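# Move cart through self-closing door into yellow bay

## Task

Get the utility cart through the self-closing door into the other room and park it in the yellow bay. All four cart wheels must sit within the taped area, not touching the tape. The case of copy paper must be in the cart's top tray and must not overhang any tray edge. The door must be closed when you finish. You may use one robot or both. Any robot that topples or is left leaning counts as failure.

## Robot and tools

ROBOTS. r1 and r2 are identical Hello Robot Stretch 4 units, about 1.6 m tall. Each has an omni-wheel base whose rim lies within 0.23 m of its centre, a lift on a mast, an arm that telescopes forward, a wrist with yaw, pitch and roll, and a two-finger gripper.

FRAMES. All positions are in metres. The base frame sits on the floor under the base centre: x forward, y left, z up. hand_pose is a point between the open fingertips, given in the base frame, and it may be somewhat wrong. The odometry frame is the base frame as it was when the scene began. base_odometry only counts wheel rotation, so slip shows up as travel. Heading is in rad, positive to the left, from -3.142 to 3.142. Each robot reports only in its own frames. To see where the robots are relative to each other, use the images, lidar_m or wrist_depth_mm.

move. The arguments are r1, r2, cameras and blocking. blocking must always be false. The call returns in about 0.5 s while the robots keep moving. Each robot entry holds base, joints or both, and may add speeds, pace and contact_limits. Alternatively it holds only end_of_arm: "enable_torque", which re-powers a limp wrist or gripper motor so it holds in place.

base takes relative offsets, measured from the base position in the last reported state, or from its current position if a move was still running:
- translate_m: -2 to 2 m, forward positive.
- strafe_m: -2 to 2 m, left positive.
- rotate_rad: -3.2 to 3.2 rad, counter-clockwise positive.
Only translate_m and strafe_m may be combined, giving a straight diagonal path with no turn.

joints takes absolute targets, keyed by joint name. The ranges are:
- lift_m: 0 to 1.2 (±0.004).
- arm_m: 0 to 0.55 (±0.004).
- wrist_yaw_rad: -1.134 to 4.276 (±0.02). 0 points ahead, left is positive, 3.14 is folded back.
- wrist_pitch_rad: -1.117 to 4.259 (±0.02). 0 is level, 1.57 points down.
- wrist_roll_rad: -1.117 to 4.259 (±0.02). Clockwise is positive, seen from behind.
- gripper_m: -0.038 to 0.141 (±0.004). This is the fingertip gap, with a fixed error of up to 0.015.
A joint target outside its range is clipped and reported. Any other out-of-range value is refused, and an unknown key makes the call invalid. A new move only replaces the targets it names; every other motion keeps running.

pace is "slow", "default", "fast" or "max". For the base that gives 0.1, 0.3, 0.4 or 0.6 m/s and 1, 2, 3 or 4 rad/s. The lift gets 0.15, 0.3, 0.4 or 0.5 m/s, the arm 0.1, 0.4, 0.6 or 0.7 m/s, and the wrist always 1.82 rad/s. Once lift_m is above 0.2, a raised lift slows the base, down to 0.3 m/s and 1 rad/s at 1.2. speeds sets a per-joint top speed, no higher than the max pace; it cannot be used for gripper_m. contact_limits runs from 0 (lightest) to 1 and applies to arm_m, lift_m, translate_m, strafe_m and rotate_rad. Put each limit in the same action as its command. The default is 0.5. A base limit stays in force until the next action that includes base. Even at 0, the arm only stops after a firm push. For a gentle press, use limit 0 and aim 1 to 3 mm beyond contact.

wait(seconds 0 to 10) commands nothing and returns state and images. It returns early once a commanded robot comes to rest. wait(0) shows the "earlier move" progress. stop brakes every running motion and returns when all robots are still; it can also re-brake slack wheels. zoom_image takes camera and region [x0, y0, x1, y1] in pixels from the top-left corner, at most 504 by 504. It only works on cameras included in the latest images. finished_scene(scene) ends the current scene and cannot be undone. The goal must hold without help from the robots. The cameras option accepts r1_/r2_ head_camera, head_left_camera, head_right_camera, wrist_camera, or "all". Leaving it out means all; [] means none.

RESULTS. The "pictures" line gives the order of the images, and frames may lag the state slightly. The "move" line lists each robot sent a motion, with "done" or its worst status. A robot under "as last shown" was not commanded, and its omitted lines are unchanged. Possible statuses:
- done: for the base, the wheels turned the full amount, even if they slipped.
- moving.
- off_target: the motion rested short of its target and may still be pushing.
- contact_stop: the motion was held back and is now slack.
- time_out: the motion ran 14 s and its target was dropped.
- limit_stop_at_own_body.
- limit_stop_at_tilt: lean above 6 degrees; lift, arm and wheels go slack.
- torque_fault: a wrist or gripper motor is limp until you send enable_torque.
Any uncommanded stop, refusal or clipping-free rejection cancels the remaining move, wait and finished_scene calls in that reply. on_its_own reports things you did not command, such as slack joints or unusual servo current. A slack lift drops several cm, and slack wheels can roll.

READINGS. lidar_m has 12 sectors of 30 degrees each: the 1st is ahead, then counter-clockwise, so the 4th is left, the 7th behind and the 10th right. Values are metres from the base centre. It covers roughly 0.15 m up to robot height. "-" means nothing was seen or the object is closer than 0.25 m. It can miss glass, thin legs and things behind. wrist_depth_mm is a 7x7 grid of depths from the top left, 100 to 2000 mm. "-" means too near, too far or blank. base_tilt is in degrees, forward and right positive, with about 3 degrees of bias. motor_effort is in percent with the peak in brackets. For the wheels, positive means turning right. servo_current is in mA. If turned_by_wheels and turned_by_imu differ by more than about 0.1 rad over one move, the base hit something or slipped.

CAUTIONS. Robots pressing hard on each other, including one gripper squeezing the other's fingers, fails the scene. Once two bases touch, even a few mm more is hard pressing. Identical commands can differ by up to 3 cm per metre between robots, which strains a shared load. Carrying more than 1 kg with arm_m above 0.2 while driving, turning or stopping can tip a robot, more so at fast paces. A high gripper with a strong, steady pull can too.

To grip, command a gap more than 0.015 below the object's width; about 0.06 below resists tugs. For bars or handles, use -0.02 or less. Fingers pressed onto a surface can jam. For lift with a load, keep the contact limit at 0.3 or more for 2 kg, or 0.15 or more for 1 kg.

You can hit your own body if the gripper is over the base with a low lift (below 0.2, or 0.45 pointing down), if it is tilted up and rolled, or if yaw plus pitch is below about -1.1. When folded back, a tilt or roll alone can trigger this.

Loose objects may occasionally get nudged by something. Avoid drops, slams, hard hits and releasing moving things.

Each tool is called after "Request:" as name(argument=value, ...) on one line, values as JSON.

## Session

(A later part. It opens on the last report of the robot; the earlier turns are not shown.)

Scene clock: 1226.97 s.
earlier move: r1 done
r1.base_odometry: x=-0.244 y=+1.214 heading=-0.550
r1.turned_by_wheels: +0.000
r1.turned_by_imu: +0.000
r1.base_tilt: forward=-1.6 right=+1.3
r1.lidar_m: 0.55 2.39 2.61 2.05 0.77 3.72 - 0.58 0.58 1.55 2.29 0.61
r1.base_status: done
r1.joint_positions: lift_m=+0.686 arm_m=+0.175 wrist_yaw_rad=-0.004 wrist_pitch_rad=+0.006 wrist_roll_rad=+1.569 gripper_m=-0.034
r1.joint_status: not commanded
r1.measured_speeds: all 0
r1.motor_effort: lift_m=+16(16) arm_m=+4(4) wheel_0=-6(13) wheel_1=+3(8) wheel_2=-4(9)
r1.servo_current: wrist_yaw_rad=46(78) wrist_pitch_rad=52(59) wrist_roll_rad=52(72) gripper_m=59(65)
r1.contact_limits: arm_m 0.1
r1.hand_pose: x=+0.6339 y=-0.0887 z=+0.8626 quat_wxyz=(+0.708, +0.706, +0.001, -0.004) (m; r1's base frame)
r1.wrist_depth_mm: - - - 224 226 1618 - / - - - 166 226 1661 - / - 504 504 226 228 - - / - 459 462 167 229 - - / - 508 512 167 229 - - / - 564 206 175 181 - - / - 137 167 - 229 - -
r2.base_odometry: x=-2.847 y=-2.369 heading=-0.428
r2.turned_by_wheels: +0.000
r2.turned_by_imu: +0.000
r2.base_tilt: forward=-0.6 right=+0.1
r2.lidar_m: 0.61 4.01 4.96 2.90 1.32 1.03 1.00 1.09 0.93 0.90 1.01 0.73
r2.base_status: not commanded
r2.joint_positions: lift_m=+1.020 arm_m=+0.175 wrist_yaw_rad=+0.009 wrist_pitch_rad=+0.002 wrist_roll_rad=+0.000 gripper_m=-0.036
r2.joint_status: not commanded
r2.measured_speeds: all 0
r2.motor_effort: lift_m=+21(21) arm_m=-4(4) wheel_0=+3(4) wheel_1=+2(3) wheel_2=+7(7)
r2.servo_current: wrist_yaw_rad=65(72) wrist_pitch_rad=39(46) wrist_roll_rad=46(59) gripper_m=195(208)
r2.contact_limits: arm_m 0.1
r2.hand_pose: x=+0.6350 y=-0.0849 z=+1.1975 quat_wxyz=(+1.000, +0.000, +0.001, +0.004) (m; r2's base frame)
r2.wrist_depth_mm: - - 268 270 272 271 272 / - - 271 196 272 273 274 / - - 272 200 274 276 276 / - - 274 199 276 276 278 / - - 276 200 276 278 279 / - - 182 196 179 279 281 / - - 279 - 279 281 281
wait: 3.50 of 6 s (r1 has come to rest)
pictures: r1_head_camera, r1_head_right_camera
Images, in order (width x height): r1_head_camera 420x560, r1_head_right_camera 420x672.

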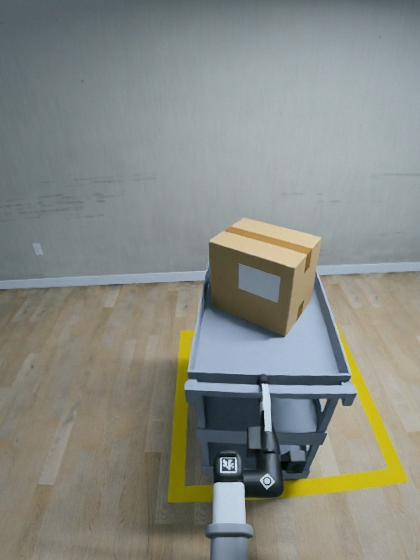

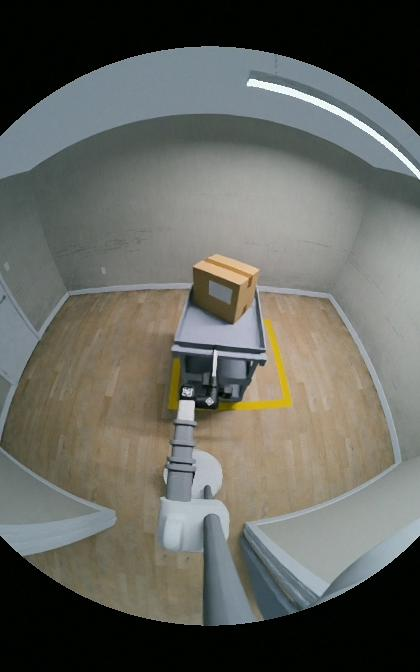

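Request:
move(r1={"base":{"translate_m":0.04,"strafe_m":0.21},"pace":"slow"}, blocking=false, cameras=[])

Request:
wait(seconds=6, cameras=["r1_head_camera"])

Request:
move(r1={"base":{"translate_m":0.24,"strafe_m":-0.13},"pace":"slow"}, blocking=false, cameras=[])

Request:
wait(seconds=6, cameras=["r1_head_camera","r1_head_right_camera"])

Scene clock: 1234.07 s.
move: r1 moving
r1.base_odometry: x=-0.235 y=+1.224 heading=-0.551
r1.turned_by_wheels: -0.001
r1.turned_by_imu: -0.001
r1.base_tilt: forward=-1.6 right=+1.2
r1.lidar_m: 0.56 2.42 2.58 2.08 0.75 3.84 - 0.57 0.56 1.51 2.30 0.57
r1.base_status: translate_m moving; strafe_m moving
r1.joint_positions: lift_m=+0.686 arm_m=+0.175 wrist_yaw_rad=-0.004 wrist_pitch_rad=+0.006 wrist_roll_rad=+1.569 gripper_m=-0.034
r1.joint_status: not commanded
r1.measured_speeds: translate_m=+0.009 strafe_m=+0.051 rotate_rad=+0.002 lift_m=+0.000 arm_m=+0.000 wrist_yaw_rad=+0.000 wrist_pitch_rad=+0.000 wrist_roll_rad=+0.000
r1.motor_effort: lift_m=+16(16) arm_m=+4(4) wheel_0=-8(11) wheel_1=+4(7) wheel_2=-7(7)
r1.servo_current: wrist_yaw_rad=46(65) wrist_pitch_rad=46(52) wrist_roll_rad=39(78) gripper_m=59(65)
r1.contact_limits: arm_m 0.1
r1.hand_pose: x=+0.6339 y=-0.0887 z=+0.8626 quat_wxyz=(+0.708, +0.706, +0.001, -0.004) (m; r1's base frame)
r1.wrist_depth_mm: - - - 221 224 1661 - / - - - 223 224 - - / - 492 492 224 227 - - / - 459 462 165 227 - - / - 508 512 166 228 - - / - 564 206 175 181 - - / - 137 167 - 231 - -
r2: as last shown
r2.base_tilt: forward=-0.6 right=+0.0
r2.lidar_m: 0.61 4.00 4.94 2.91 1.33 1.04 1.01 1.09 0.94 0.90 1.00 0.68
r2.motor_effort: lift_m=+21(21) arm_m=-4(4) wheel_0=+3(4) wheel_1=+3(3) wheel_2=+7(7)
r2.servo_current: wrist_yaw_rad=72(72) wrist_pitch_rad=46(46) wrist_roll_rad=39(59) gripper_m=195(202)
r2.contact_limits: arm_m 0.1
r2.wrist_depth_mm: - - 270 270 271 272 272 / - - 270 196 271 273 272 / - - 273 200 272 274 274 / - - 273 199 276 277 278 / - - 276 201 278 278 278 / - - 182 197 178 281 281 / - - 277 - 282 282 281
pictures: none
No camera images: "cameras" was empty.

Scene clock: 1236.93 s.
earlier move: r1 done
r1.base_odometry: x=-0.100 y=+1.372 heading=-0.551
r1.turned_by_wheels: +0.000
r1.turned_by_imu: +0.001
r1.base_tilt: forward=-1.6 right=+1.3
r1.lidar_m: 0.60 2.38 2.36 2.27 0.71 0.65 - 0.82 0.76 1.70 2.52 0.54
r1.base_status: done
r1.joint_positions: lift_m=+0.686 arm_m=+0.175 wrist_yaw_rad=-0.004 wrist_pitch_rad=+0.006 wrist_roll_rad=+1.569 gripper_m=-0.034
r1.joint_status: not commanded
r1.measured_speeds: all 0
r1.motor_effort: lift_m=+16(16) arm_m=+4(4) wheel_0=-4(11) wheel_1=+3(7) wheel_2=-3(8)
r1.servo_current: wrist_yaw_rad=52(72) wrist_pitch_rad=46(59) wrist_roll_rad=39(78) gripper_m=59(65)
r1.contact_limits: arm_m 0.1
r1.hand_pose: x=+0.6339 y=-0.0887 z=+0.8626 quat_wxyz=(+0.708, +0.706, +0.001, -0.004) (m; r1's base frame)
r1.wrist_depth_mm: - 445 442 119 176 176 - / - 404 404 - 185 - - / - 449 459 - 195 - - / - 544 549 - 205 - - / - - - 149 219 1708 - / - - 180 177 180 1618 - / - 138 167 148 248 138 1205
r2.base_odometry: x=-2.847 y=-2.369 heading=-0.428
r2.turned_by_wheels: +0.000
r2.turned_by_imu: +0.000
r2.base_tilt: forward=-0.6 right=+0.0
r2.lidar_m: 0.60 4.02 4.97 2.90 1.34 1.01 1.00 1.10 0.94 0.90 0.99 0.72
r2.base_status: not commanded
r2.joint_positions: lift_m=+1.020 arm_m=+0.175 wrist_yaw_rad=+0.009 wrist_pitch_rad=+0.002 wrist_roll_rad=+0.000 gripper_m=-0.036
r2.joint_status: not commanded
r2.measured_speeds: all 0
r2.motor_effort: lift_m=+21(21) arm_m=-4(4) wheel_0=+3(4) wheel_1=+2(3) wheel_2=+6(7)
r2.servo_current: wrist_yaw_rad=59(78) wrist_pitch_rad=46(46) wrist_roll_rad=46(59) gripper_m=202(208)
r2.contact_limits: arm_m 0.1
r2.hand_pose: x=+0.6350 y=-0.0849 z=+1.1975 quat_wxyz=(+1.000, +0.000, +0.001, +0.004) (m; r2's base frame)
r2.wrist_depth_mm: - - 267 271 271 271 272 / - - 271 196 273 273 274 / - - 273 200 273 277 276 / - - 274 199 274 277 277 / - - 274 201 276 278 279 / - - 182 196 178 278 281 / - - 278 - 282 281 282
wait: 2.87 of 6 s (r1 has come to rest)
pictures: r1_head_camera
Images, in order (width x height): r1_head_camera 420x560.

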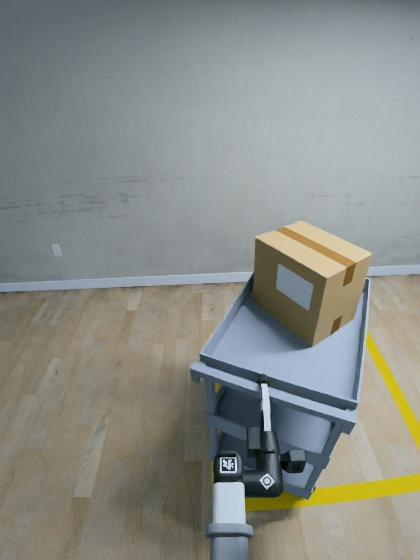

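Scene clock: 1237.43 s.
move: r1 moving
r1.base_odometry: x=-0.093 y=+1.360 heading=-0.550
r1.turned_by_wheels: +0.001
r1.turned_by_imu: +0.001
r1.base_tilt: forward=-1.6 right=+1.3
r1.lidar_m: 0.60 2.34 2.40 2.27 0.74 0.63 - 0.81 0.78 1.73 2.51 0.53
r1.base_status: translate_m moving; strafe_m moving
r1.joint_positions: lift_m=+0.686 arm_m=+0.175 wrist_yaw_rad=-0.003 wrist_pitch_rad=+0.006 wrist_roll_rad=+1.569 gripper_m=-0.034
r1.joint_status: not commanded
r1.measured_speeds: translate_m=+0.050 strafe_m=-0.026 rotate_rad=+0.002 lift_m=+0.000 arm_m=+0.000 wrist_yaw_rad=+0.004 wrist_pitch_rad=+0.000 wrist_roll_rad=+0.000
r1.motor_effort: lift_m=+16(16) arm_m=+4(4) wheel_0=+11(11) wheel_1=+4(6) wheel_2=-8(8)
r1.servo_current: wrist_yaw_rad=72(72) wrist_pitch_rad=46(52) wrist_roll_rad=39(65) gripper_m=52(65)
r1.contact_limits: arm_m 0.1
r1.hand_pose: x=+0.6340 y=-0.0884 z=+0.8626 quat_wxyz=(+0.708, +0.706, +0.001, -0.003) (m; r1's base frame)
r1.wrist_depth_mm: - 439 439 117 173 173 - / - 402 402 122 183 - - / - 452 459 - 193 - - / - 544 549 - 205 - - / - - - 147 219 1708 - / - - 180 176 181 1708 - / - 137 167 148 248 138 1229
r2: as last shown
r2.base_tilt: forward=-0.6 right=+0.1
r2.lidar_m: 0.61 4.02 4.96 2.94 1.32 1.03 0.99 1.12 0.92 0.91 0.98 0.71
r2.motor_effort: lift_m=+21(21) arm_m=-4(4) wheel_0=+3(3) wheel_1=+3(3) wheel_2=+6(7)
r2.servo_current: wrist_yaw_rad=52(65) wrist_pitch_rad=39(46) wrist_roll_rad=52(59) gripper_m=195(202)
r2.contact_limits: arm_m 0.1
r2.wrist_depth_mm: - - 268 270 272 271 272 / - - 270 196 272 273 274 / - - 272 200 273 274 276 / - - 273 200 274 277 278 / - - 276 201 277 279 279 / - - 182 197 178 278 281 / - - 279 - 281 282 283
pictures: none
No camera images: "cameras" was empty.

Scene clock: 1240.83 s.
earlier move: r1 done
r1.base_odometry: x=+0.037 y=+1.136 heading=-0.550
r1.turned_by_wheels: +0.000
r1.turned_by_imu: +0.001
r1.base_tilt: forward=-1.6 right=+1.3
r1.lidar_m: 0.58 2.15 2.52 2.39 1.07 0.92 - 0.84 1.00 2.31 2.38 0.55
r1.base_status: done
r1.joint_positions: lift_m=+0.686 arm_m=+0.175 wrist_yaw_rad=+0.001 wrist_pitch_rad=+0.006 wrist_roll_rad=+1.569 gripper_m=-0.034
r1.joint_status: not commanded
r1.measured_speeds: all 0
r1.motor_effort: lift_m=+16(16) arm_m=+3(4) wheel_0=+6(13) wheel_1=+3(6) wheel_2=-1(8)
r1.servo_current: wrist_yaw_rad=46(72) wrist_pitch_rad=52(59) wrist_roll_rad=59(65) gripper_m=59(72)
r1.contact_limits: arm_m 0.1
r1.hand_pose: x=+0.6344 y=-0.0871 z=+0.8626 quat_wxyz=(+0.708, +0.706, +0.003, -0.002) (m; r1's base frame)
r1.wrist_depth_mm: - 469 466 120 177 178 - / - 402 404 - 186 - - / - 452 449 - 196 - - / - 530 539 - 206 - - / - - 621 151 220 - - / - - 180 163 182 1661 - / - 137 167 147 247 138 1281
r2.base_odometry: x=-2.847 y=-2.369 heading=-0.428
r2.turned_by_wheels: +0.000
r2.turned_by_imu: +0.000
r2.base_tilt: forward=-0.6 right=+0.1
r2.lidar_m: 0.59 4.01 4.96 2.89 1.33 1.01 1.00 1.07 0.92 0.89 1.01 0.72
r2.base_status: not commanded
r2.joint_positions: lift_m=+1.020 arm_m=+0.175 wrist_yaw_rad=+0.009 wrist_pitch_rad=+0.002 wrist_roll_rad=+0.000 gripper_m=-0.036
r2.joint_status: not commanded
r2.measured_speeds: all 0
r2.motor_effort: lift_m=+21(21) arm_m=-4(4) wheel_0=+3(4) wheel_1=+3(3) wheel_2=+7(7)
r2.servo_current: wrist_yaw_rad=52(85) wrist_pitch_rad=39(46) wrist_roll_rad=46(59) gripper_m=189(208)
r2.contact_limits: arm_m 0.1
r2.hand_pose: x=+0.6350 y=-0.0849 z=+1.1975 quat_wxyz=(+1.000, +0.000, +0.001, +0.004) (m; r2's base frame)
r2.wrist_depth_mm: - - 270 271 271 271 271 / - - 271 196 273 273 274 / - - 273 200 273 274 274 / - - 274 200 277 277 277 / - - 274 200 277 277 279 / - - 182 196 178 279 279 / - - 279 - 282 281 282
wait: 3.40 of 6 s (r1 has come to rest)
pictures: r1_head_camera, r1_head_right_camera
Images, in order (width x height): r1_head_camera 420x560, r1_head_right_camera 420x672.

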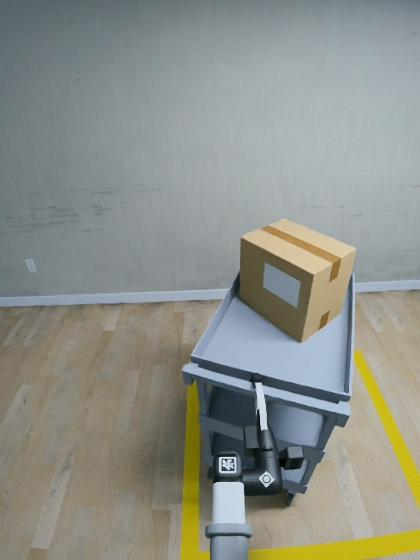

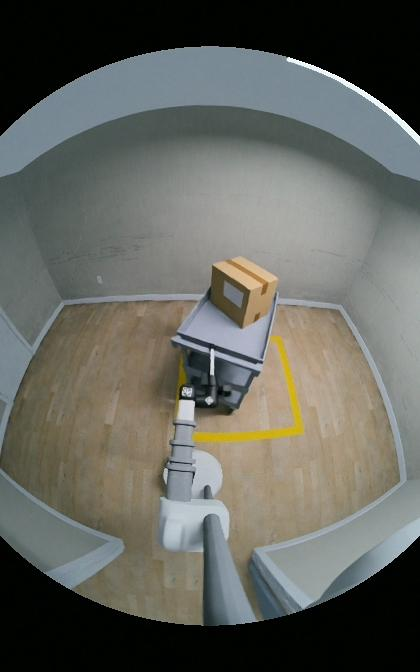

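Request:
move(r1={"base":{"translate_m":0.0,"strafe_m":-0.19},"pace":"slow"}, blocking=false, cameras=[])

Request:
wait(seconds=6, cameras=["r1_head_camera","r1_head_right_camera","r1_head_left_camera"])

Scene clock: 1245.90 s.
move: r1 moving
r1.base_odometry: x=+0.029 y=+1.124 heading=-0.549
r1.turned_by_wheels: +0.001
r1.turned_by_imu: +0.000
r1.base_tilt: forward=-1.6 right=+1.3
r1.lidar_m: 0.57 2.14 2.53 2.39 1.07 0.91 - 0.83 0.97 2.29 2.34 0.55
r1.base_status: translate_m moving; strafe_m moving
r1.joint_positions: lift_m=+0.686 arm_m=+0.175 wrist_yaw_rad=+0.002 wrist_pitch_rad=+0.006 wrist_roll_rad=+1.569 gripper_m=-0.034
r1.joint_status: not commanded
r1.measured_speeds: translate_m=+0.000 strafe_m=-0.056 rotate_rad=-0.001 lift_m=+0.000 arm_m=+0.000 wrist_yaw_rad=+0.000 wrist_pitch_rad=+0.000 wrist_roll_rad=+0.000
r1.motor_effort: lift_m=+16(16) arm_m=+4(4) wheel_0=+11(13) wheel_1=-4(7) wheel_2=+0(1)
r1.servo_current: wrist_yaw_rad=46(65) wrist_pitch_rad=46(52) wrist_roll_rad=39(65) gripper_m=59(65)
r1.contact_limits: arm_m 0.1
r1.hand_pose: x=+0.6344 y=-0.0870 z=+0.8626 quat_wxyz=(+0.708, +0.706, +0.003, -0.002) (m; r1's base frame)
r1.wrist_depth_mm: - 477 459 121 179 - - / - 407 413 - 188 - - / - 445 449 - 198 - - / - 525 535 - 208 - - / - - 621 152 220 - - / - - 181 163 182 1576 - / - 137 167 127 245 138 1281
r2: as last shown
r2.base_tilt: forward=-0.7 right=+0.1
r2.lidar_m: 0.62 4.02 4.97 2.89 1.32 1.02 1.00 1.07 0.94 0.91 0.98 0.71
r2.motor_effort: lift_m=+21(21) arm_m=-4(4) wheel_0=+3(4) wheel_1=+2(3) wheel_2=+6(7)
r2.servo_current: wrist_yaw_rad=72(72) wrist_pitch_rad=46(46) wrist_roll_rad=46(52) gripper_m=195(202)
r2.contact_limits: arm_m 0.1
r2.wrist_depth_mm: - - 268 271 270 271 272 / - - 271 195 272 274 274 / - - 272 200 274 276 276 / - - 274 200 276 277 276 / - - 274 201 277 278 278 / - - 183 196 179 279 279 / - - 278 - 281 281 282
pictures: none
No camera images: "cameras" was empty.

Scene clock: 1248.43 s.
earlier move: r1 done
r1.base_odometry: x=-0.063 y=+0.974 heading=-0.550
r1.turned_by_wheels: +0.000
r1.turned_by_imu: -0.001
r1.base_tilt: forward=-1.5 right=+1.3
r1.lidar_m: 0.56 2.14 2.75 2.59 1.04 1.04 - 0.74 1.00 2.09 2.17 0.59
r1.base_status: done
r1.joint_positions: lift_m=+0.686 arm_m=+0.175 wrist_yaw_rad=+0.002 wrist_pitch_rad=+0.006 wrist_roll_rad=+1.569 gripper_m=-0.034
r1.joint_status: not commanded
r1.measured_speeds: all 0
r1.motor_effort: lift_m=+16(16) arm_m=+1(4) wheel_0=+4(13) wheel_1=-1(7) wheel_2=+2(3)
r1.servo_current: wrist_yaw_rad=52(72) wrist_pitch_rad=46(59) wrist_roll_rad=33(65) gripper_m=59(65)
r1.contact_limits: arm_m 0.1
r1.hand_pose: x=+0.6344 y=-0.0870 z=+0.8626 quat_wxyz=(+0.708, +0.706, +0.003, -0.002) (m; r1's base frame)
r1.wrist_depth_mm: - - - 218 220 1537 - / - - 564 220 222 - - / - 477 473 222 224 - - / - 462 462 164 226 - - / - 508 521 166 229 - - / - 569 211 178 182 - - / - 137 167 - 233 138 -
r2.base_odometry: x=-2.847 y=-2.369 heading=-0.428
r2.turned_by_wheels: +0.000
r2.turned_by_imu: +0.000
r2.base_tilt: forward=-0.6 right=+0.0
r2.lidar_m: 0.60 4.05 4.98 2.90 1.34 1.03 1.01 1.10 0.93 0.90 0.97 0.71
r2.base_status: not commanded
r2.joint_positions: lift_m=+1.020 arm_m=+0.175 wrist_yaw_rad=+0.009 wrist_pitch_rad=+0.002 wrist_roll_rad=+0.000 gripper_m=-0.036
r2.joint_status: not commanded
r2.measured_speeds: all 0
r2.motor_effort: lift_m=+21(21) arm_m=-3(4) wheel_0=+3(4) wheel_1=+3(3) wheel_2=+6(7)
r2.servo_current: wrist_yaw_rad=59(78) wrist_pitch_rad=33(46) wrist_roll_rad=52(59) gripper_m=195(208)
r2.contact_limits: arm_m 0.1
r2.hand_pose: x=+0.6350 y=-0.0849 z=+1.1975 quat_wxyz=(+1.000, +0.000, +0.001, +0.004) (m; r2's base frame)
r2.wrist_depth_mm: - - 271 270 270 271 271 / - - 270 196 273 273 273 / - - 272 200 273 274 274 / - - 273 198 274 276 277 / - - 276 200 277 278 278 / - - 183 197 178 279 281 / - - 279 - 281 281 281
wait: 2.53 of 6 s (r1 has come to rest)
pictures: r1_head_camera, r1_head_left_camera, r1_head_right_camera
Images, in order (width x height): r1_head_camera 420x560, r1_head_left_camera 420x672, r1_head_right_camera 420x672.

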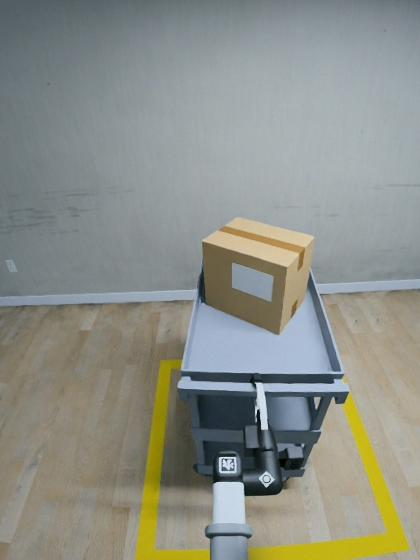

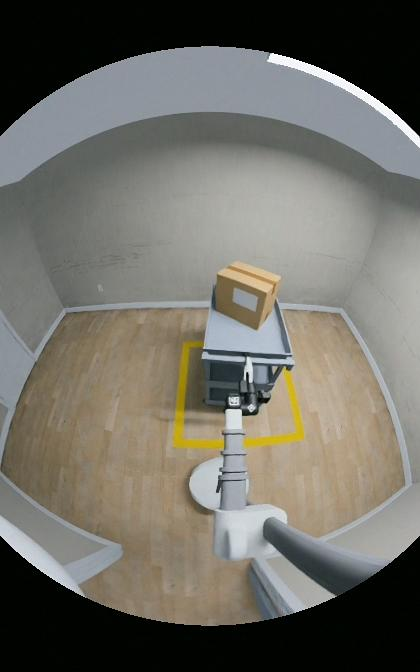

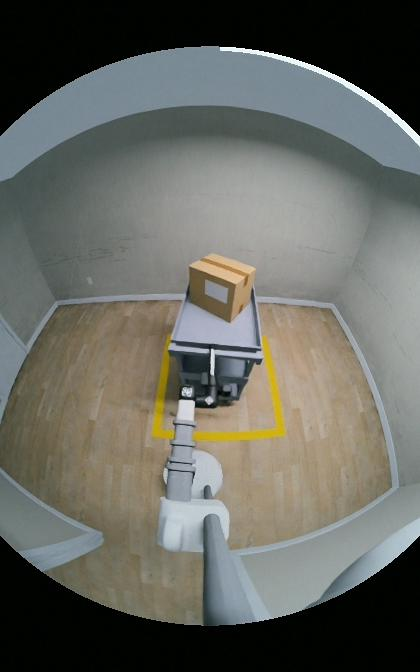

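Request:
move(r1={"joints":{"gripper_m":0.1}}, blocking=false, cameras=[])

Request:
wait(seconds=2, cameras=["r1_wrist_camera"])

Request:
move(r1={"joints":{"arm_m":0.0},"pace":"slow"}, blocking=false, cameras=[])

Request:
wait(seconds=4, cameras=["r1_head_camera","r1_wrist_camera"])

Scene clock: 1260.10 s.
move: r1 moving
r1.base_odometry: x=-0.063 y=+0.974 heading=-0.550
r1.turned_by_wheels: +0.000
r1.turned_by_imu: +0.000
r1.base_tilt: forward=-1.6 right=+1.3
r1.lidar_m: 0.57 2.13 2.73 2.58 1.02 1.03 - 0.75 1.00 2.09 2.14 0.57
r1.base_status: not commanded
r1.joint_positions: lift_m=+0.686 arm_m=+0.175 wrist_yaw_rad=+0.002 wrist_pitch_rad=+0.006 wrist_roll_rad=+1.569 gripper_m=-0.009
r1.joint_status: gripper_m moving
r1.measured_speeds: all 0
r1.motor_effort: lift_m=+16(16) arm_m=-3(4) wheel_0=+4(4) wheel_1=-1(1) wheel_2=+2(2)
r1.servo_current: wrist_yaw_rad=46(78) wrist_pitch_rad=46(59) wrist_roll_rad=46(59) gripper_m=72(72)
r1.contact_limits: arm_m 0.1
r1.hand_pose: x=+0.6344 y=-0.0870 z=+0.8626 quat_wxyz=(+0.708, +0.706, +0.003, -0.002) (m; r1's base frame)
r1.wrist_depth_mm: - - - 222 224 1537 - / - - 574 165 226 - - / - 484 488 227 229 - - / - 459 469 228 231 - - / - 512 517 170 232 - - / - 585 549 188 185 - - / - 133 158 139 236 - -
r2: as last shown
r2.base_tilt: forward=-0.6 right=+0.1
r2.lidar_m: 0.59 4.02 4.95 2.92 1.35 1.02 1.00 1.07 0.95 0.91 0.99 0.70
r2.motor_effort: lift_m=+21(21) arm_m=-4(4) wheel_0=+3(3) wheel_1=+2(3) wheel_2=+7(7)
r2.servo_current: wrist_yaw_rad=59(65) wrist_pitch_rad=39(46) wrist_roll_rad=46(52) gripper_m=195(202)
r2.contact_limits: arm_m 0.1
r2.wrist_depth_mm: - - 268 270 270 271 271 / - - 271 196 273 273 273 / - - 272 200 274 274 276 / - - 273 199 276 277 276 / - - 276 201 277 278 279 / - - 182 196 178 279 282 / - - 279 - 279 281 283
pictures: none
No camera images: "cameras" was empty.

Scene clock: 1261.63 s.
earlier move: r1 done
r1.base_odometry: x=-0.063 y=+0.974 heading=-0.550
r1.turned_by_wheels: +0.000
r1.turned_by_imu: +0.000
r1.base_tilt: forward=-1.6 right=+1.2
r1.lidar_m: 0.57 2.15 2.71 2.59 1.03 1.04 - 0.74 0.99 2.09 2.16 0.58
r1.base_status: not commanded
r1.joint_positions: lift_m=+0.686 arm_m=+0.175 wrist_yaw_rad=+0.002 wrist_pitch_rad=+0.002 wrist_roll_rad=+1.569 gripper_m=+0.100
r1.joint_status: all done
r1.measured_speeds: all 0
r1.motor_effort: lift_m=+16(16) arm_m=+2(4) wheel_0=+3(4) wheel_1=-1(2) wheel_2=-1(2)
r1.servo_current: wrist_yaw_rad=52(78) wrist_pitch_rad=46(59) wrist_roll_rad=46(65) gripper_m=46(98)
r1.contact_limits: arm_m 0.1
r1.hand_pose: x=+0.6344 y=-0.0870 z=+0.8639 quat_wxyz=(+0.708, +0.706, +0.001, +0.000) (m; r1's base frame)
r1.wrist_depth_mm: - - - 181 242 1661 1205 / - - - 181 240 - - / - 517 544 240 242 - - / - 469 473 242 242 - - / - 517 517 181 241 - - / - 190 549 181 193 - - / - 144 - 141 242 - -
r2.base_odometry: x=-2.847 y=-2.369 heading=-0.428
r2.turned_by_wheels: +0.000
r2.turned_by_imu: +0.000
r2.base_tilt: forward=-0.6 right=+0.1
r2.lidar_m: 0.59 4.02 4.96 2.89 1.35 1.03 1.01 1.07 0.93 0.91 0.97 0.72
r2.base_status: not commanded
r2.joint_positions: lift_m=+1.020 arm_m=+0.175 wrist_yaw_rad=+0.009 wrist_pitch_rad=+0.002 wrist_roll_rad=+0.000 gripper_m=-0.036
r2.joint_status: not commanded
r2.measured_speeds: all 0
r2.motor_effort: lift_m=+21(21) arm_m=-3(4) wheel_0=+3(4) wheel_1=+2(3) wheel_2=+6(7)
r2.servo_current: wrist_yaw_rad=59(72) wrist_pitch_rad=39(46) wrist_roll_rad=52(59) gripper_m=202(202)
r2.contact_limits: arm_m 0.1
r2.hand_pose: x=+0.6350 y=-0.0849 z=+1.1975 quat_wxyz=(+1.000, +0.000, +0.001, +0.004) (m; r2's base frame)
r2.wrist_depth_mm: - - 268 270 270 272 273 / - - 271 196 272 273 274 / - - 273 200 276 274 274 / - - 274 200 276 276 278 / - - 278 201 277 277 278 / - - 182 196 178 278 281 / - - 278 - 281 279 283
wait: 1.53 of 2 s (r1 has come to rest)
pictures: r1_wrist_camera
Images, in order (width x height): r1_wrist_camera 616x392.

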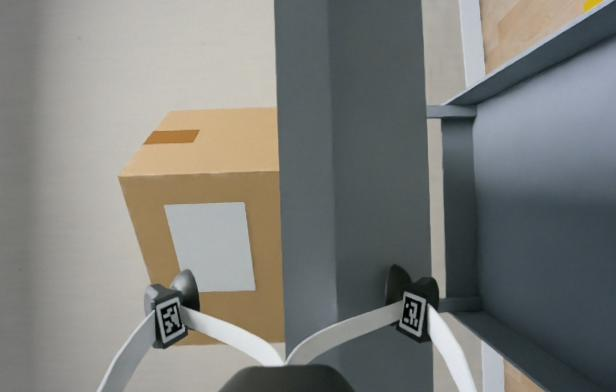

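Scene clock: 1262.13 s.
move: r1 moving
r1.base_odometry: x=-0.063 y=+0.974 heading=-0.550
r1.turned_by_wheels: +0.000
r1.turned_by_imu: +0.000
r1.base_tilt: forward=-1.6 right=+1.3
r1.lidar_m: 0.57 2.14 2.71 2.59 1.03 1.04 - 0.74 0.98 2.11 2.18 0.59
r1.base_status: not commanded
r1.joint_positions: lift_m=+0.686 arm_m=+0.162 wrist_yaw_rad=+0.002 wrist_pitch_rad=+0.002 wrist_roll_rad=+1.569 gripper_m=+0.100
r1.joint_status: arm_m moving
r1.measured_speeds: translate_m=+0.000 strafe_m=+0.000 rotate_rad=+0.000 lift_m=+0.000 arm_m=-0.049 wrist_yaw_rad=+0.000 wrist_pitch_rad=+0.000 wrist_roll_rad=+0.000
r1.motor_effort: lift_m=+16(16) arm_m=-5(7) wheel_0=+3(3) wheel_1=-1(1) wheel_2=-1(1)
r1.servo_current: wrist_yaw_rad=52(72) wrist_pitch_rad=46(46) wrist_roll_rad=39(52) gripper_m=39(52)
r1.hand_pose: x=+0.6219 y=-0.0870 z=+0.8639 quat_wxyz=(+0.708, +0.706, +0.001, +0.000) (m; r1's base frame)
r1.wrist_depth_mm: - - - 250 251 1618 1255 / - - - 191 251 - - / - 521 549 251 252 - - / - 477 484 251 252 - - / - 525 535 251 252 - - / - 190 215 192 198 - - / - 143 - 144 254 - -
r2: as last shown
r2.lidar_m: 0.60 4.05 4.97 2.90 1.32 1.04 1.00 1.09 0.93 0.91 0.99 0.73
r2.motor_effort: lift_m=+21(21) arm_m=-3(4) wheel_0=+4(4) wheel_1=+2(3) wheel_2=+6(7)
r2.servo_current: wrist_yaw_rad=65(72) wrist_pitch_rad=39(46) wrist_roll_rad=52(59) gripper_m=195(202)
r2.contact_limits: arm_m 0.1
r2.wrist_depth_mm: - - 270 268 271 272 271 / - - 271 196 273 273 274 / - - 272 200 274 276 276 / - - 273 200 274 277 278 / - - 276 201 277 278 279 / - - 183 197 178 278 281 / - - 278 - 279 282 283
pictures: none
No camera images: "cameras" was empty.

Scene clock: 1264.67 s.
earlier move: r1 done
r1.base_odometry: x=-0.063 y=+0.974 heading=-0.550
r1.turned_by_wheels: +0.000
r1.turned_by_imu: +0.000
r1.base_tilt: forward=-1.6 right=+1.3
r1.lidar_m: 0.55 2.14 2.72 2.59 1.05 1.03 - 0.74 1.00 2.09 2.19 0.62
r1.base_status: not commanded
r1.joint_positions: lift_m=+0.686 arm_m=+0.000 wrist_yaw_rad=+0.002 wrist_pitch_rad=+0.002 wrist_roll_rad=+1.569 gripper_m=+0.100
r1.joint_status: all done
r1.measured_speeds: all 0
r1.motor_effort: lift_m=+16(16) arm_m=-5(8) wheel_0=+3(4) wheel_1=-1(1) wheel_2=-1(1)
r1.servo_current: wrist_yaw_rad=39(72) wrist_pitch_rad=46(52) wrist_roll_rad=39(65) gripper_m=39(52)
r1.hand_pose: x=+0.4595 y=-0.0870 z=+0.8639 quat_wxyz=(+0.708, +0.706, +0.001, +0.000) (m; r1's base frame)
r1.wrist_depth_mm: - - - 349 418 430 418 / - - - 351 410 1756 - / - - 715 351 410 - - / - - 647 627 415 - - / - - 715 691 415 - - / - 190 215 357 193 - - / - 144 - 140 - 1708 -
r2.base_odometry: x=-2.847 y=-2.369 heading=-0.428
r2.turned_by_wheels: +0.000
r2.turned_by_imu: +0.000
r2.base_tilt: forward=-0.6 right=+0.1
r2.lidar_m: 0.58 4.02 4.97 2.90 1.29 1.03 1.00 1.08 0.92 0.90 1.00 0.72
r2.base_status: not commanded
r2.joint_positions: lift_m=+1.020 arm_m=+0.175 wrist_yaw_rad=+0.009 wrist_pitch_rad=+0.002 wrist_roll_rad=+0.000 gripper_m=-0.036
r2.joint_status: not commanded
r2.measured_speeds: all 0
r2.motor_effort: lift_m=+21(21) arm_m=-4(4) wheel_0=+3(4) wheel_1=+3(3) wheel_2=+7(7)
r2.servo_current: wrist_yaw_rad=65(72) wrist_pitch_rad=46(46) wrist_roll_rad=59(59) gripper_m=195(208)
r2.contact_limits: arm_m 0.1
r2.hand_pose: x=+0.6350 y=-0.0849 z=+1.1975 quat_wxyz=(+1.000, +0.000, +0.001, +0.004) (m; r2's base frame)
r2.wrist_depth_mm: - - 268 270 270 272 273 / - - 271 196 272 273 273 / - - 272 200 274 274 276 / - - 274 200 274 276 277 / - - 276 200 277 278 279 / - - 182 196 178 279 282 / - - 278 - 279 281 282
wait: 2.53 of 4 s (r1 has come to rest)
pictures: r1_head_camera, r1_wrist_camera
Images, in order (width x height): r1_head_camera 420x560, r1_wrist_camera 616x392.

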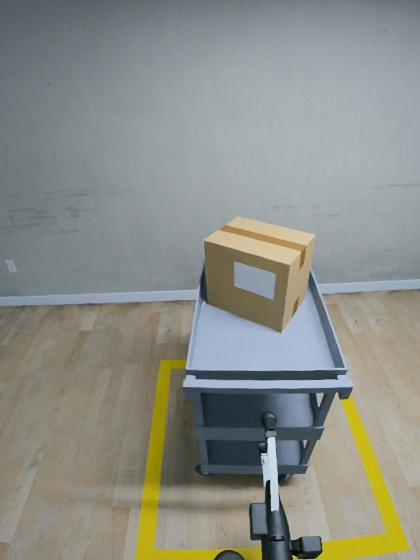

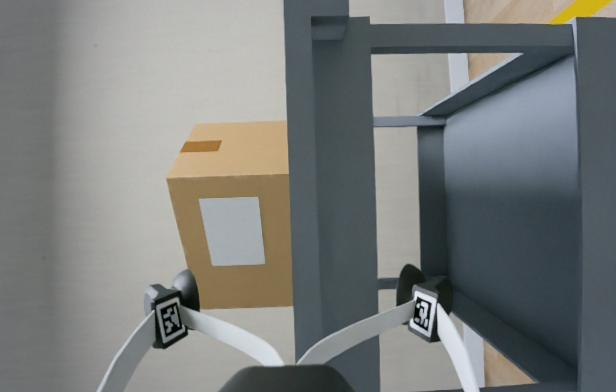

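Request:
move(r1={"base":{"translate_m":-0.12},"pace":"slow"}, r2={"joints":{"gripper_m":0.12}}, blocking=false, cameras=[])

Request:
wait(seconds=2, cameras=["r2_wrist_camera","r2_head_camera"])

Request:
move(r2={"joints":{"arm_m":0.0}}, r1={"base":{"strafe_m":0.9}}, blocking=false, cameras=[])

Request:
wait(seconds=5, cameras=["r1_head_camera","r1_head_right_camera","r2_wrist_camera","r2_head_camera"])

Scene clock: 1278.87 s.
move: r1 moving; r2 moving
r1.base_odometry: x=-0.073 y=+0.981 heading=-0.550
r1.turned_by_wheels: +0.000
r1.turned_by_imu: -0.001
r1.base_tilt: forward=-1.6 right=+1.3
r1.lidar_m: 0.57 2.16 2.72 2.58 1.04 1.05 - 0.74 0.97 2.11 2.18 0.61
r1.base_status: translate_m moving
r1.joint_positions: lift_m=+0.686 arm_m=+0.000 wrist_yaw_rad=+0.002 wrist_pitch_rad=+0.002 wrist_roll_rad=+1.569 gripper_m=+0.100
r1.joint_status: not commanded
r1.measured_speeds: translate_m=-0.049 strafe_m=+0.000 rotate_rad=+0.000 lift_m=+0.000 arm_m=+0.000 wrist_yaw_rad=+0.000 wrist_pitch_rad=+0.000 wrist_roll_rad=+0.000
r1.motor_effort: lift_m=+16(16) arm_m=-5(5) wheel_0=-7(7) wheel_1=-3(5) wheel_2=+5(8)
r1.servo_current: wrist_yaw_rad=33(52) wrist_pitch_rad=39(46) wrist_roll_rad=46(59) gripper_m=46(46)
r1.hand_pose: x=+0.4595 y=-0.0870 z=+0.8639 quat_wxyz=(+0.708, +0.706, +0.001, +0.000) (m; r1's base frame)
r1.wrist_depth_mm: - - - 359 430 433 433 / - - - 359 - 1708 - / - - 715 364 421 - - / - - 661 640 427 - - / - - 723 699 427 - - / - 190 213 364 193 - - / - 144 - 141 - 1661 -
r2.base_odometry: x=-2.847 y=-2.369 heading=-0.428
r2.turned_by_wheels: +0.000
r2.turned_by_imu: +0.000
r2.base_tilt: forward=-0.6 right=+0.0
r2.lidar_m: 0.62 3.99 4.97 2.91 1.33 1.02 1.01 1.09 0.92 0.91 0.99 0.71
r2.base_status: not commanded
r2.joint_positions: lift_m=+1.020 arm_m=+0.175 wrist_yaw_rad=+0.009 wrist_pitch_rad=+0.002 wrist_roll_rad=+0.000 gripper_m=-0.012
r2.joint_status: gripper_m moving
r2.measured_speeds: all 0
r2.motor_effort: lift_m=+21(21) arm_m=-3(4) wheel_0=+3(3) wheel_1=+2(3) wheel_2=+7(7)
r2.servo_current: wrist_yaw_rad=52(72) wrist_pitch_rad=33(46) wrist_roll_rad=46(52) gripper_m=104(195)
r2.contact_limits: arm_m 0.1
r2.hand_pose: x=+0.6350 y=-0.0849 z=+1.1975 quat_wxyz=(+1.000, +0.000, +0.001, +0.004) (m; r2's base frame)
r2.wrist_depth_mm: - - 271 272 273 274 274 / - - 273 196 276 276 276 / - - 274 206 274 278 278 / - - 276 202 278 279 281 / - - 278 202 279 281 282 / - - 182 199 181 282 283 / - 159 282 - 283 285 285
pictures: none
No camera images: "cameras" was empty.

Scene clock: 1280.63 s.
earlier move: r1 moving; r2 done
r1.base_odometry: x=-0.165 y=+1.037 heading=-0.550
r1.turned_by_wheels: +0.000
r1.turned_by_imu: +0.000
r1.base_tilt: forward=-1.6 right=+1.3
r1.lidar_m: 0.68 2.25 2.72 2.59 0.95 1.04 0.89 0.66 0.82 2.05 2.17 0.72
r1.base_status: translate_m moving
r1.joint_positions: lift_m=+0.686 arm_m=+0.000 wrist_yaw_rad=+0.002 wrist_pitch_rad=+0.002 wrist_roll_rad=+1.569 gripper_m=+0.100
r1.joint_status: not commanded
r1.measured_speeds: all 0
r1.motor_effort: lift_m=+16(16) arm_m=-5(5) wheel_0=-1(8) wheel_1=-4(7) wheel_2=+3(8)
r1.servo_current: wrist_yaw_rad=46(78) wrist_pitch_rad=33(46) wrist_roll_rad=52(65) gripper_m=39(46)
r1.hand_pose: x=+0.4595 y=-0.0870 z=+0.8639 quat_wxyz=(+0.708, +0.706, +0.001, +0.000) (m; r1's base frame)
r1.wrist_depth_mm: - - - - - 1708 1205 / - - - 530 - 530 539 / - - - 535 - - 535 / - - 768 535 - - 535 / - - 831 530 539 - 539 / - 190 212 - 193 - 544 / - 144 - 144 - - 539
r2.base_odometry: x=-2.847 y=-2.369 heading=-0.428
r2.turned_by_wheels: +0.000
r2.turned_by_imu: +0.000
r2.base_tilt: forward=-0.6 right=+0.1
r2.lidar_m: 1.00 4.00 4.97 2.91 1.33 1.03 1.00 1.06 0.94 0.90 0.99 1.05
r2.base_status: not commanded
r2.joint_positions: lift_m=+1.020 arm_m=+0.175 wrist_yaw_rad=+0.003 wrist_pitch_rad=+0.002 wrist_roll_rad=+0.000 gripper_m=+0.120
r2.joint_status: all done
r2.measured_speeds: all 0
r2.motor_effort: lift_m=+21(21) arm_m=-3(4) wheel_0=+3(4) wheel_1=+2(3) wheel_2=+6(7)
r2.servo_current: wrist_yaw_rad=59(72) wrist_pitch_rad=39(46) wrist_roll_rad=46(59) gripper_m=52(195)
r2.contact_limits: arm_m 0.1
r2.hand_pose: x=+0.6345 y=-0.0866 z=+1.1975 quat_wxyz=(+1.000, +0.000, +0.001, +0.001) (m; r2's base frame)
r2.wrist_depth_mm: - - - - - - - / - - - - - - - / - - - - - - - / - - - - - - - / - - - - - - - / - - 201 676 185 - - / - - - - - - -
wait: 1.77 of 2 s (r2 has come to rest)
pictures: r2_head_camera, r2_wrist_camera
Images, in order (width x height): r2_head_camera 420x560, r2_wrist_camera 616x392.

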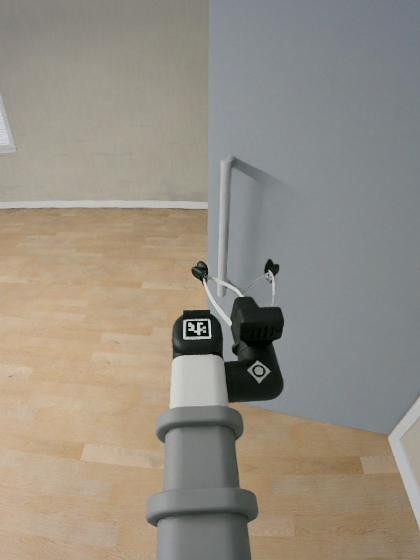

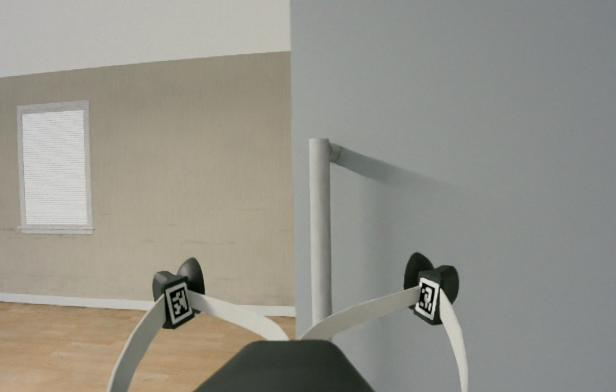

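Scene clock: 1281.13 s.
earlier move: r1 done
move: r1 moving; r2 moving
r1.base_odometry: x=-0.146 y=+1.068 heading=-0.550
r1.turned_by_wheels: +0.000
r1.turned_by_imu: +0.000
r1.base_tilt: forward=-1.6 right=+1.2
r1.lidar_m: 0.68 2.26 2.68 2.54 0.93 0.93 0.88 0.63 0.81 2.04 2.21 0.69
r1.base_status: strafe_m moving
r1.joint_positions: lift_m=+0.686 arm_m=+0.000 wrist_yaw_rad=+0.002 wrist_pitch_rad=+0.002 wrist_roll_rad=+1.569 gripper_m=+0.100
r1.joint_status: not commanded
r1.measured_speeds: translate_m=+0.000 strafe_m=+0.141 rotate_rad=+0.003 lift_m=+0.000 arm_m=+0.000 wrist_yaw_rad=+0.000 wrist_pitch_rad=+0.000 wrist_roll_rad=+0.000
r1.motor_effort: lift_m=+16(16) arm_m=-5(5) wheel_0=-10(11) wheel_1=+9(10) wheel_2=+2(3)
r1.servo_current: wrist_yaw_rad=39(52) wrist_pitch_rad=39(46) wrist_roll_rad=52(59) gripper_m=39(52)
r1.hand_pose: x=+0.4595 y=-0.0870 z=+0.8639 quat_wxyz=(+0.708, +0.706, +0.001, +0.000) (m; r1's base frame)
r1.wrist_depth_mm: - - - - - 1576 1118 / - - - 530 - 544 535 / - - 931 535 - - 535 / - - 768 535 - - 539 / - - 854 535 539 - 544 / - 190 196 - 193 - 539 / - 144 - 144 - 137 1182
r2.base_odometry: x=-2.847 y=-2.369 heading=-0.428
r2.turned_by_wheels: +0.000
r2.turned_by_imu: +0.000
r2.base_tilt: forward=-0.7 right=+0.1
r2.lidar_m: 1.16 4.02 4.98 2.92 1.33 1.04 1.01 1.10 0.94 0.90 0.98 1.12
r2.base_status: not commanded
r2.joint_positions: lift_m=+1.020 arm_m=+0.124 wrist_yaw_rad=+0.003 wrist_pitch_rad=+0.002 wrist_roll_rad=+0.000 gripper_m=+0.120
r2.joint_status: arm_m moving
r2.measured_speeds: translate_m=+0.000 strafe_m=+0.000 rotate_rad=+0.000 lift_m=+0.000 arm_m=-0.195 wrist_yaw_rad=+0.000 wrist_pitch_rad=+0.000 wrist_roll_rad=+0.000
r2.motor_effort: lift_m=+21(21) arm_m=-7(11) wheel_0=+3(4) wheel_1=+2(3) wheel_2=+6(7)
r2.servo_current: wrist_yaw_rad=46(59) wrist_pitch_rad=33(46) wrist_roll_rad=39(59) gripper_m=46(52)
r2.hand_pose: x=+0.5840 y=-0.0866 z=+1.1975 quat_wxyz=(+1.000, +0.000, +0.001, +0.001) (m; r2's base frame)
r2.wrist_depth_mm: - - - - - - - / - - - - - - - / - - - - - - - / - - - - - - - / - - - - - - - / - - 201 - 185 - - / - - - - - - -
pictures: none
No camera images: "cameras" was empty.

Scene clock: 1282.23 s.
earlier move: r1 moving; r2 done
r1.base_odometry: x=+0.005 y=+1.314 heading=-0.550
r1.turned_by_wheels: +0.000
r1.turned_by_imu: +0.001
r1.base_tilt: forward=-1.5 right=+1.3
r1.lidar_m: 0.79 2.23 2.38 2.27 0.89 0.71 1.06 0.86 0.81 2.14 2.50 0.73
r1.base_status: strafe_m moving
r1.joint_positions: lift_m=+0.686 arm_m=+0.000 wrist_yaw_rad=+0.002 wrist_pitch_rad=+0.002 wrist_roll_rad=+1.569 gripper_m=+0.100
r1.joint_status: not commanded
r1.measured_speeds: translate_m=+0.000 strafe_m=+0.300 rotate_rad=+0.000 lift_m=+0.000 arm_m=+0.000 wrist_yaw_rad=+0.000 wrist_pitch_rad=+0.000 wrist_roll_rad=+0.000
r1.motor_effort: lift_m=+16(16) arm_m=-5(5) wheel_0=-6(12) wheel_1=+7(11) wheel_2=+2(4)
r1.servo_current: wrist_yaw_rad=46(65) wrist_pitch_rad=39(46) wrist_roll_rad=46(65) gripper_m=46(52)
r1.hand_pose: x=+0.4595 y=-0.0870 z=+0.8639 quat_wxyz=(+0.708, +0.706, +0.001, +0.000) (m; r1's base frame)
r1.wrist_depth_mm: - - 778 759 - - - / - - 831 549 - - 549 / - - 891 544 - - 549 / - - - - - 1618 1182 / - - - - - 1863 1255 / - 190 195 - 190 1576 1255 / - 144 - 141 - 1430 1255
r2.base_odometry: x=-2.847 y=-2.369 heading=-0.428
r2.turned_by_wheels: +0.000
r2.turned_by_imu: +0.000
r2.base_tilt: forward=-0.7 right=+0.1
r2.lidar_m: 1.51 4.02 4.98 2.91 1.32 1.02 0.99 1.09 0.94 0.89 1.01 1.26
r2.base_status: not commanded
r2.joint_positions: lift_m=+1.020 arm_m=+0.000 wrist_yaw_rad=+0.003 wrist_pitch_rad=+0.002 wrist_roll_rad=+0.000 gripper_m=+0.120
r2.joint_status: all done
r2.measured_speeds: all 0
r2.motor_effort: lift_m=+21(21) arm_m=-7(11) wheel_0=+3(4) wheel_1=+3(3) wheel_2=+6(7)
r2.servo_current: wrist_yaw_rad=46(59) wrist_pitch_rad=46(46) wrist_roll_rad=46(59) gripper_m=52(59)
r2.hand_pose: x=+0.4597 y=-0.0866 z=+1.1975 quat_wxyz=(+1.000, +0.000, +0.001, +0.001) (m; r2's base frame)
r2.wrist_depth_mm: - - - - - - - / - - - - - - - / - - - - - - - / - - - - - - - / - - - - - - - / - - 201 - 197 - - / - - - - - - -
wait: 1.10 of 5 s (r2 has come to rest)
pictures: r1_head_camera, r1_head_right_camera, r2_head_camera, r2_wrist_camera
Images, in order (width x height): r1_head_camera 420x560, r1_head_right_camera 420x672, r2_head_camera 420x560, r2_wrist_camera 616x392.

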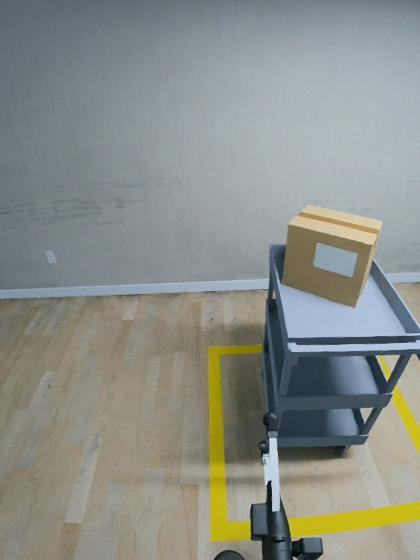

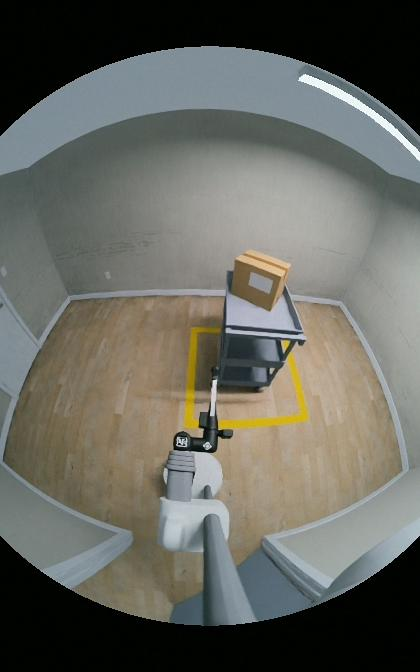

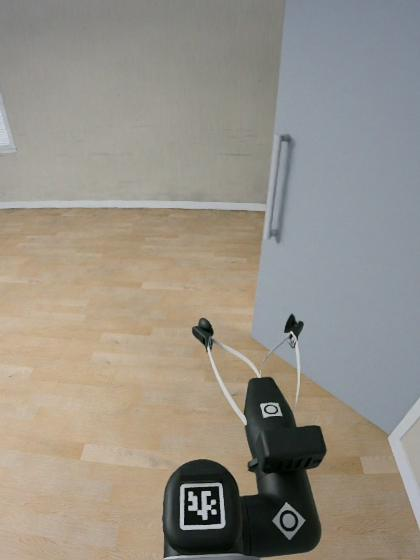

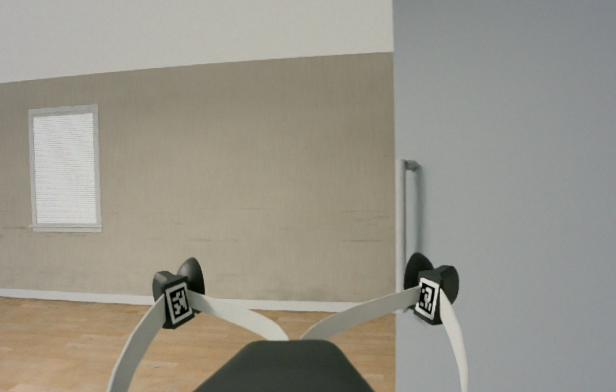

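Request:
wait(seconds=4, cameras=[])

Request:
wait(seconds=3, cameras=["r1_head_camera","r1_head_left_camera","r1_head_right_camera","r2_head_right_camera","r2_head_camera"])

Request:
zoom_image(camera="r1_head_right_camera", region=[180, 280, 340, 440])

Scene clock: 1286.40 s.
earlier move: r1 done
r1.base_odometry: x=+0.305 y=+1.804 heading=-0.550
r1.turned_by_wheels: +0.000
r1.turned_by_imu: +0.003
r1.base_tilt: forward=-1.6 right=+1.3
r1.lidar_m: 2.17 2.20 1.80 1.70 0.93 0.66 0.61 0.76 0.99 2.18 1.03 1.09
r1.base_status: done
r1.joint_positions: lift_m=+0.686 arm_m=+0.000 wrist_yaw_rad=+0.002 wrist_pitch_rad=+0.002 wrist_roll_rad=+1.569 gripper_m=+0.100
r1.joint_status: not commanded
r1.measured_speeds: all 0
r1.motor_effort: lift_m=+16(16) arm_m=-5(5) wheel_0=-2(12) wheel_1=+1(11) wheel_2=+2(4)
r1.servo_current: wrist_yaw_rad=59(72) wrist_pitch_rad=39(52) wrist_roll_rad=39(65) gripper_m=46(52)
r1.hand_pose: x=+0.4595 y=-0.0870 z=+0.8639 quat_wxyz=(+0.708, +0.706, +0.001, +0.000) (m; r1's base frame)
r1.wrist_depth_mm: - - - - - 1708 1160 / - - - - - 1661 1255 / - - - - - 1756 1255 / - - - - - 1756 1255 / - - - - - 1708 1255 / - 189 195 - 189 1576 1255 / - 144 - 141 - 1756 1255
r2.base_odometry: x=-2.847 y=-2.369 heading=-0.428
r2.turned_by_wheels: +0.000
r2.turned_by_imu: +0.001
r2.base_tilt: forward=-0.7 right=+0.1
r2.lidar_m: 3.72 4.04 4.93 2.92 1.33 1.02 0.99 1.09 0.94 0.90 1.00 1.49
r2.base_status: not commanded
r2.joint_positions: lift_m=+1.020 arm_m=+0.000 wrist_yaw_rad=+0.003 wrist_pitch_rad=+0.002 wrist_roll_rad=+0.000 gripper_m=+0.120
r2.joint_status: all done
r2.measured_speeds: all 0
r2.motor_effort: lift_m=+21(21) arm_m=-6(11) wheel_0=+3(4) wheel_1=+2(3) wheel_2=+6(7)
r2.servo_current: wrist_yaw_rad=46(65) wrist_pitch_rad=39(46) wrist_roll_rad=39(59) gripper_m=52(59)
r2.hand_pose: x=+0.4597 y=-0.0866 z=+1.1975 quat_wxyz=(+1.000, +0.000, +0.001, +0.001) (m; r2's base frame)
r2.wrist_depth_mm: - - - - - - - / - - - - - - - / - - - - - - - / - - - - - - - / - - - - - - - / - - 201 - 199 - - / - - - - - - -
wait: 0.00 of 4 s (r1 has come to rest)
pictures: none
No camera images: "cameras" was empty.

Scene clock: 1289.40 s.
r1.base_odometry: x=+0.305 y=+1.804 heading=-0.550
r1.turned_by_wheels: +0.000
r1.turned_by_imu: +0.000
r1.base_tilt: forward=-1.6 right=+1.3
r1.lidar_m: 2.16 2.22 1.79 1.70 0.92 0.64 0.58 0.71 0.97 2.19 1.04 1.09
r1.base_status: done
r1.joint_positions: lift_m=+0.686 arm_m=+0.000 wrist_yaw_rad=+0.002 wrist_pitch_rad=+0.002 wrist_roll_rad=+1.569 gripper_m=+0.100
r1.joint_status: not commanded
r1.measured_speeds: all 0
r1.motor_effort: lift_m=+16(16) arm_m=-5(5) wheel_0=-2(12) wheel_1=+1(11) wheel_2=+2(4)
r1.servo_current: wrist_yaw_rad=52(72) wrist_pitch_rad=39(52) wrist_roll_rad=39(65) gripper_m=39(52)
r1.hand_pose: x=+0.4595 y=-0.0870 z=+0.8639 quat_wxyz=(+0.708, +0.706, +0.001, +0.000) (m; r1's base frame)
r1.wrist_depth_mm: - - - - - 1708 1160 / - - - - - 1618 1205 / - - - - - 1808 1229 / - - - - - 1756 1255 / - - - - - 1708 1229 / - 190 195 - 189 1618 1255 / - 144 - 141 - 1708 1255
r2.base_odometry: x=-2.847 y=-2.369 heading=-0.428
r2.turned_by_wheels: +0.000
r2.turned_by_imu: +0.000
r2.base_tilt: forward=-0.8 right=+0.1
r2.lidar_m: 3.72 4.00 4.98 2.95 1.33 1.02 0.99 1.08 0.93 0.91 1.00 1.47
r2.base_status: not commanded
r2.joint_positions: lift_m=+1.020 arm_m=+0.000 wrist_yaw_rad=+0.003 wrist_pitch_rad=+0.002 wrist_roll_rad=+0.000 gripper_m=+0.120
r2.joint_status: all done
r2.measured_speeds: all 0
r2.motor_effort: lift_m=+21(21) arm_m=-7(11) wheel_0=+3(4) wheel_1=+2(3) wheel_2=+6(7)
r2.servo_current: wrist_yaw_rad=59(65) wrist_pitch_rad=33(46) wrist_roll_rad=46(59) gripper_m=52(59)
r2.hand_pose: x=+0.4597 y=-0.0866 z=+1.1975 quat_wxyz=(+1.000, +0.000, +0.001, +0.001) (m; r2's base frame)
r2.wrist_depth_mm: - - - - - - - / - - - - - - - / - - - - - - - / - - - - - - - / - - - - - - - / - - 201 - 200 - - / - - - - - - -
wait: 3.00 s; at rest by 0.27 s
pictures: r1_head_camera, r1_head_left_camera, r1_head_right_camera, r2_head_camera, r2_head_right_camera
Images, in order (width x height): r1_head_camera 420x560, r1_head_left_camera 420x672, r1_head_right_camera 420x672, r2_head_camera 420x560, r2_head_right_camera 420x672.

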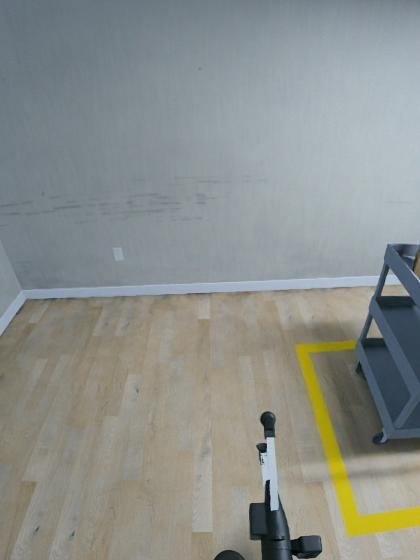

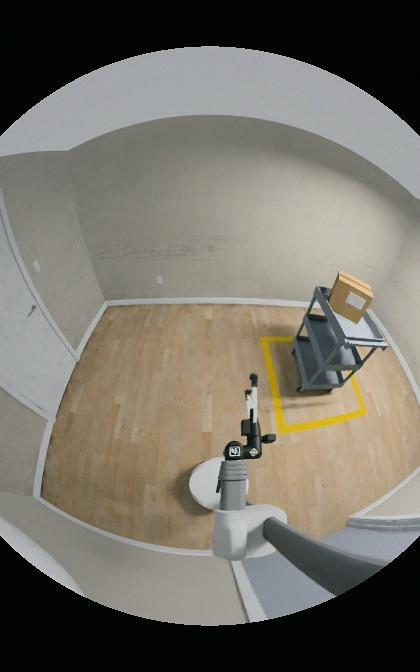

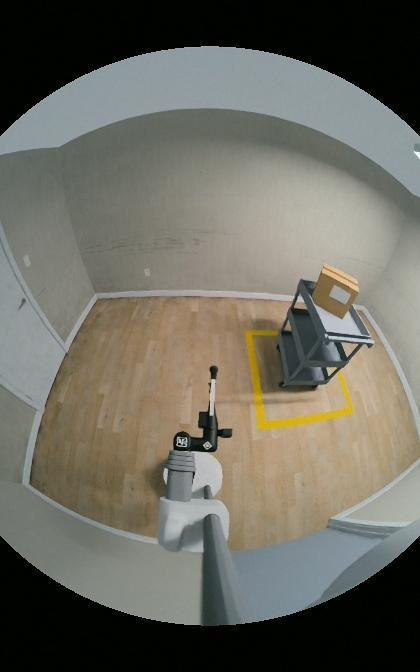

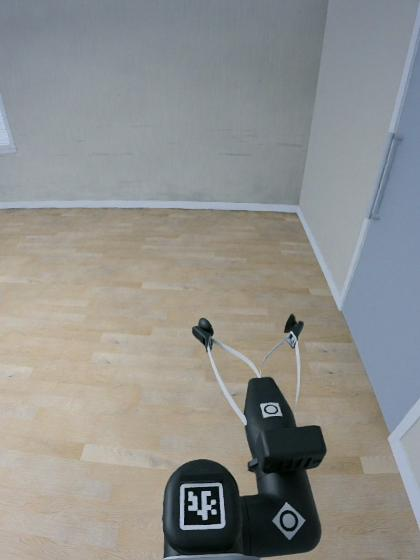

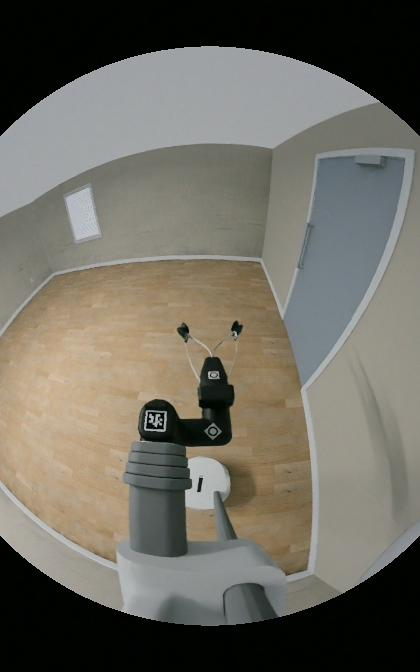

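Scaled by 3.150 from the camera's 420x672 image, which has a finer 600x960 frame.

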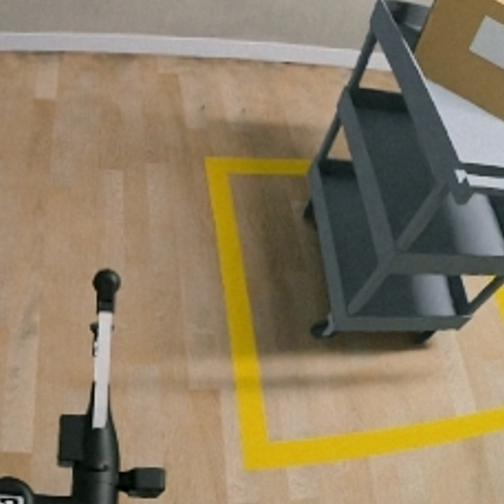

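Request:
zoom_image(camera="r2_head_right_camera", region=[250, 140, 420, 400])

Request:
zoom_image(camera="r1_head_left_camera", region=[250, 260, 410, 440])

Scaled by 1.938 from the camera's 420x672 image, which has a finer 600x960 frame.

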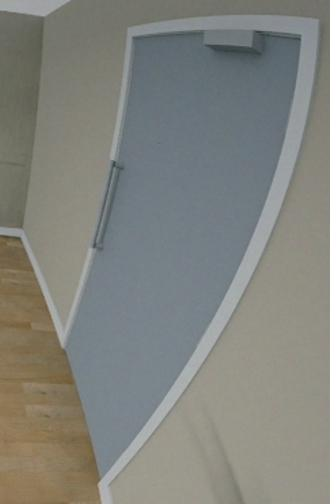

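Scaled by 2.800 from the camera's 420x672 image, which has a finer 600x960 frame.

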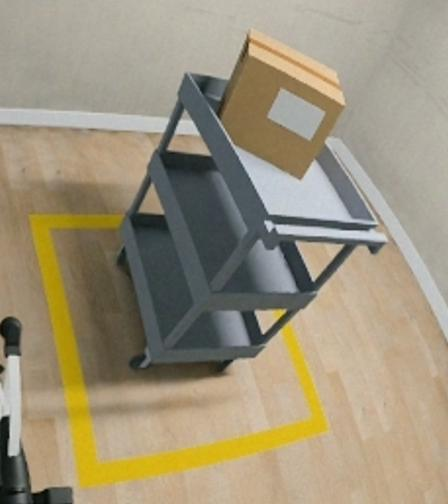

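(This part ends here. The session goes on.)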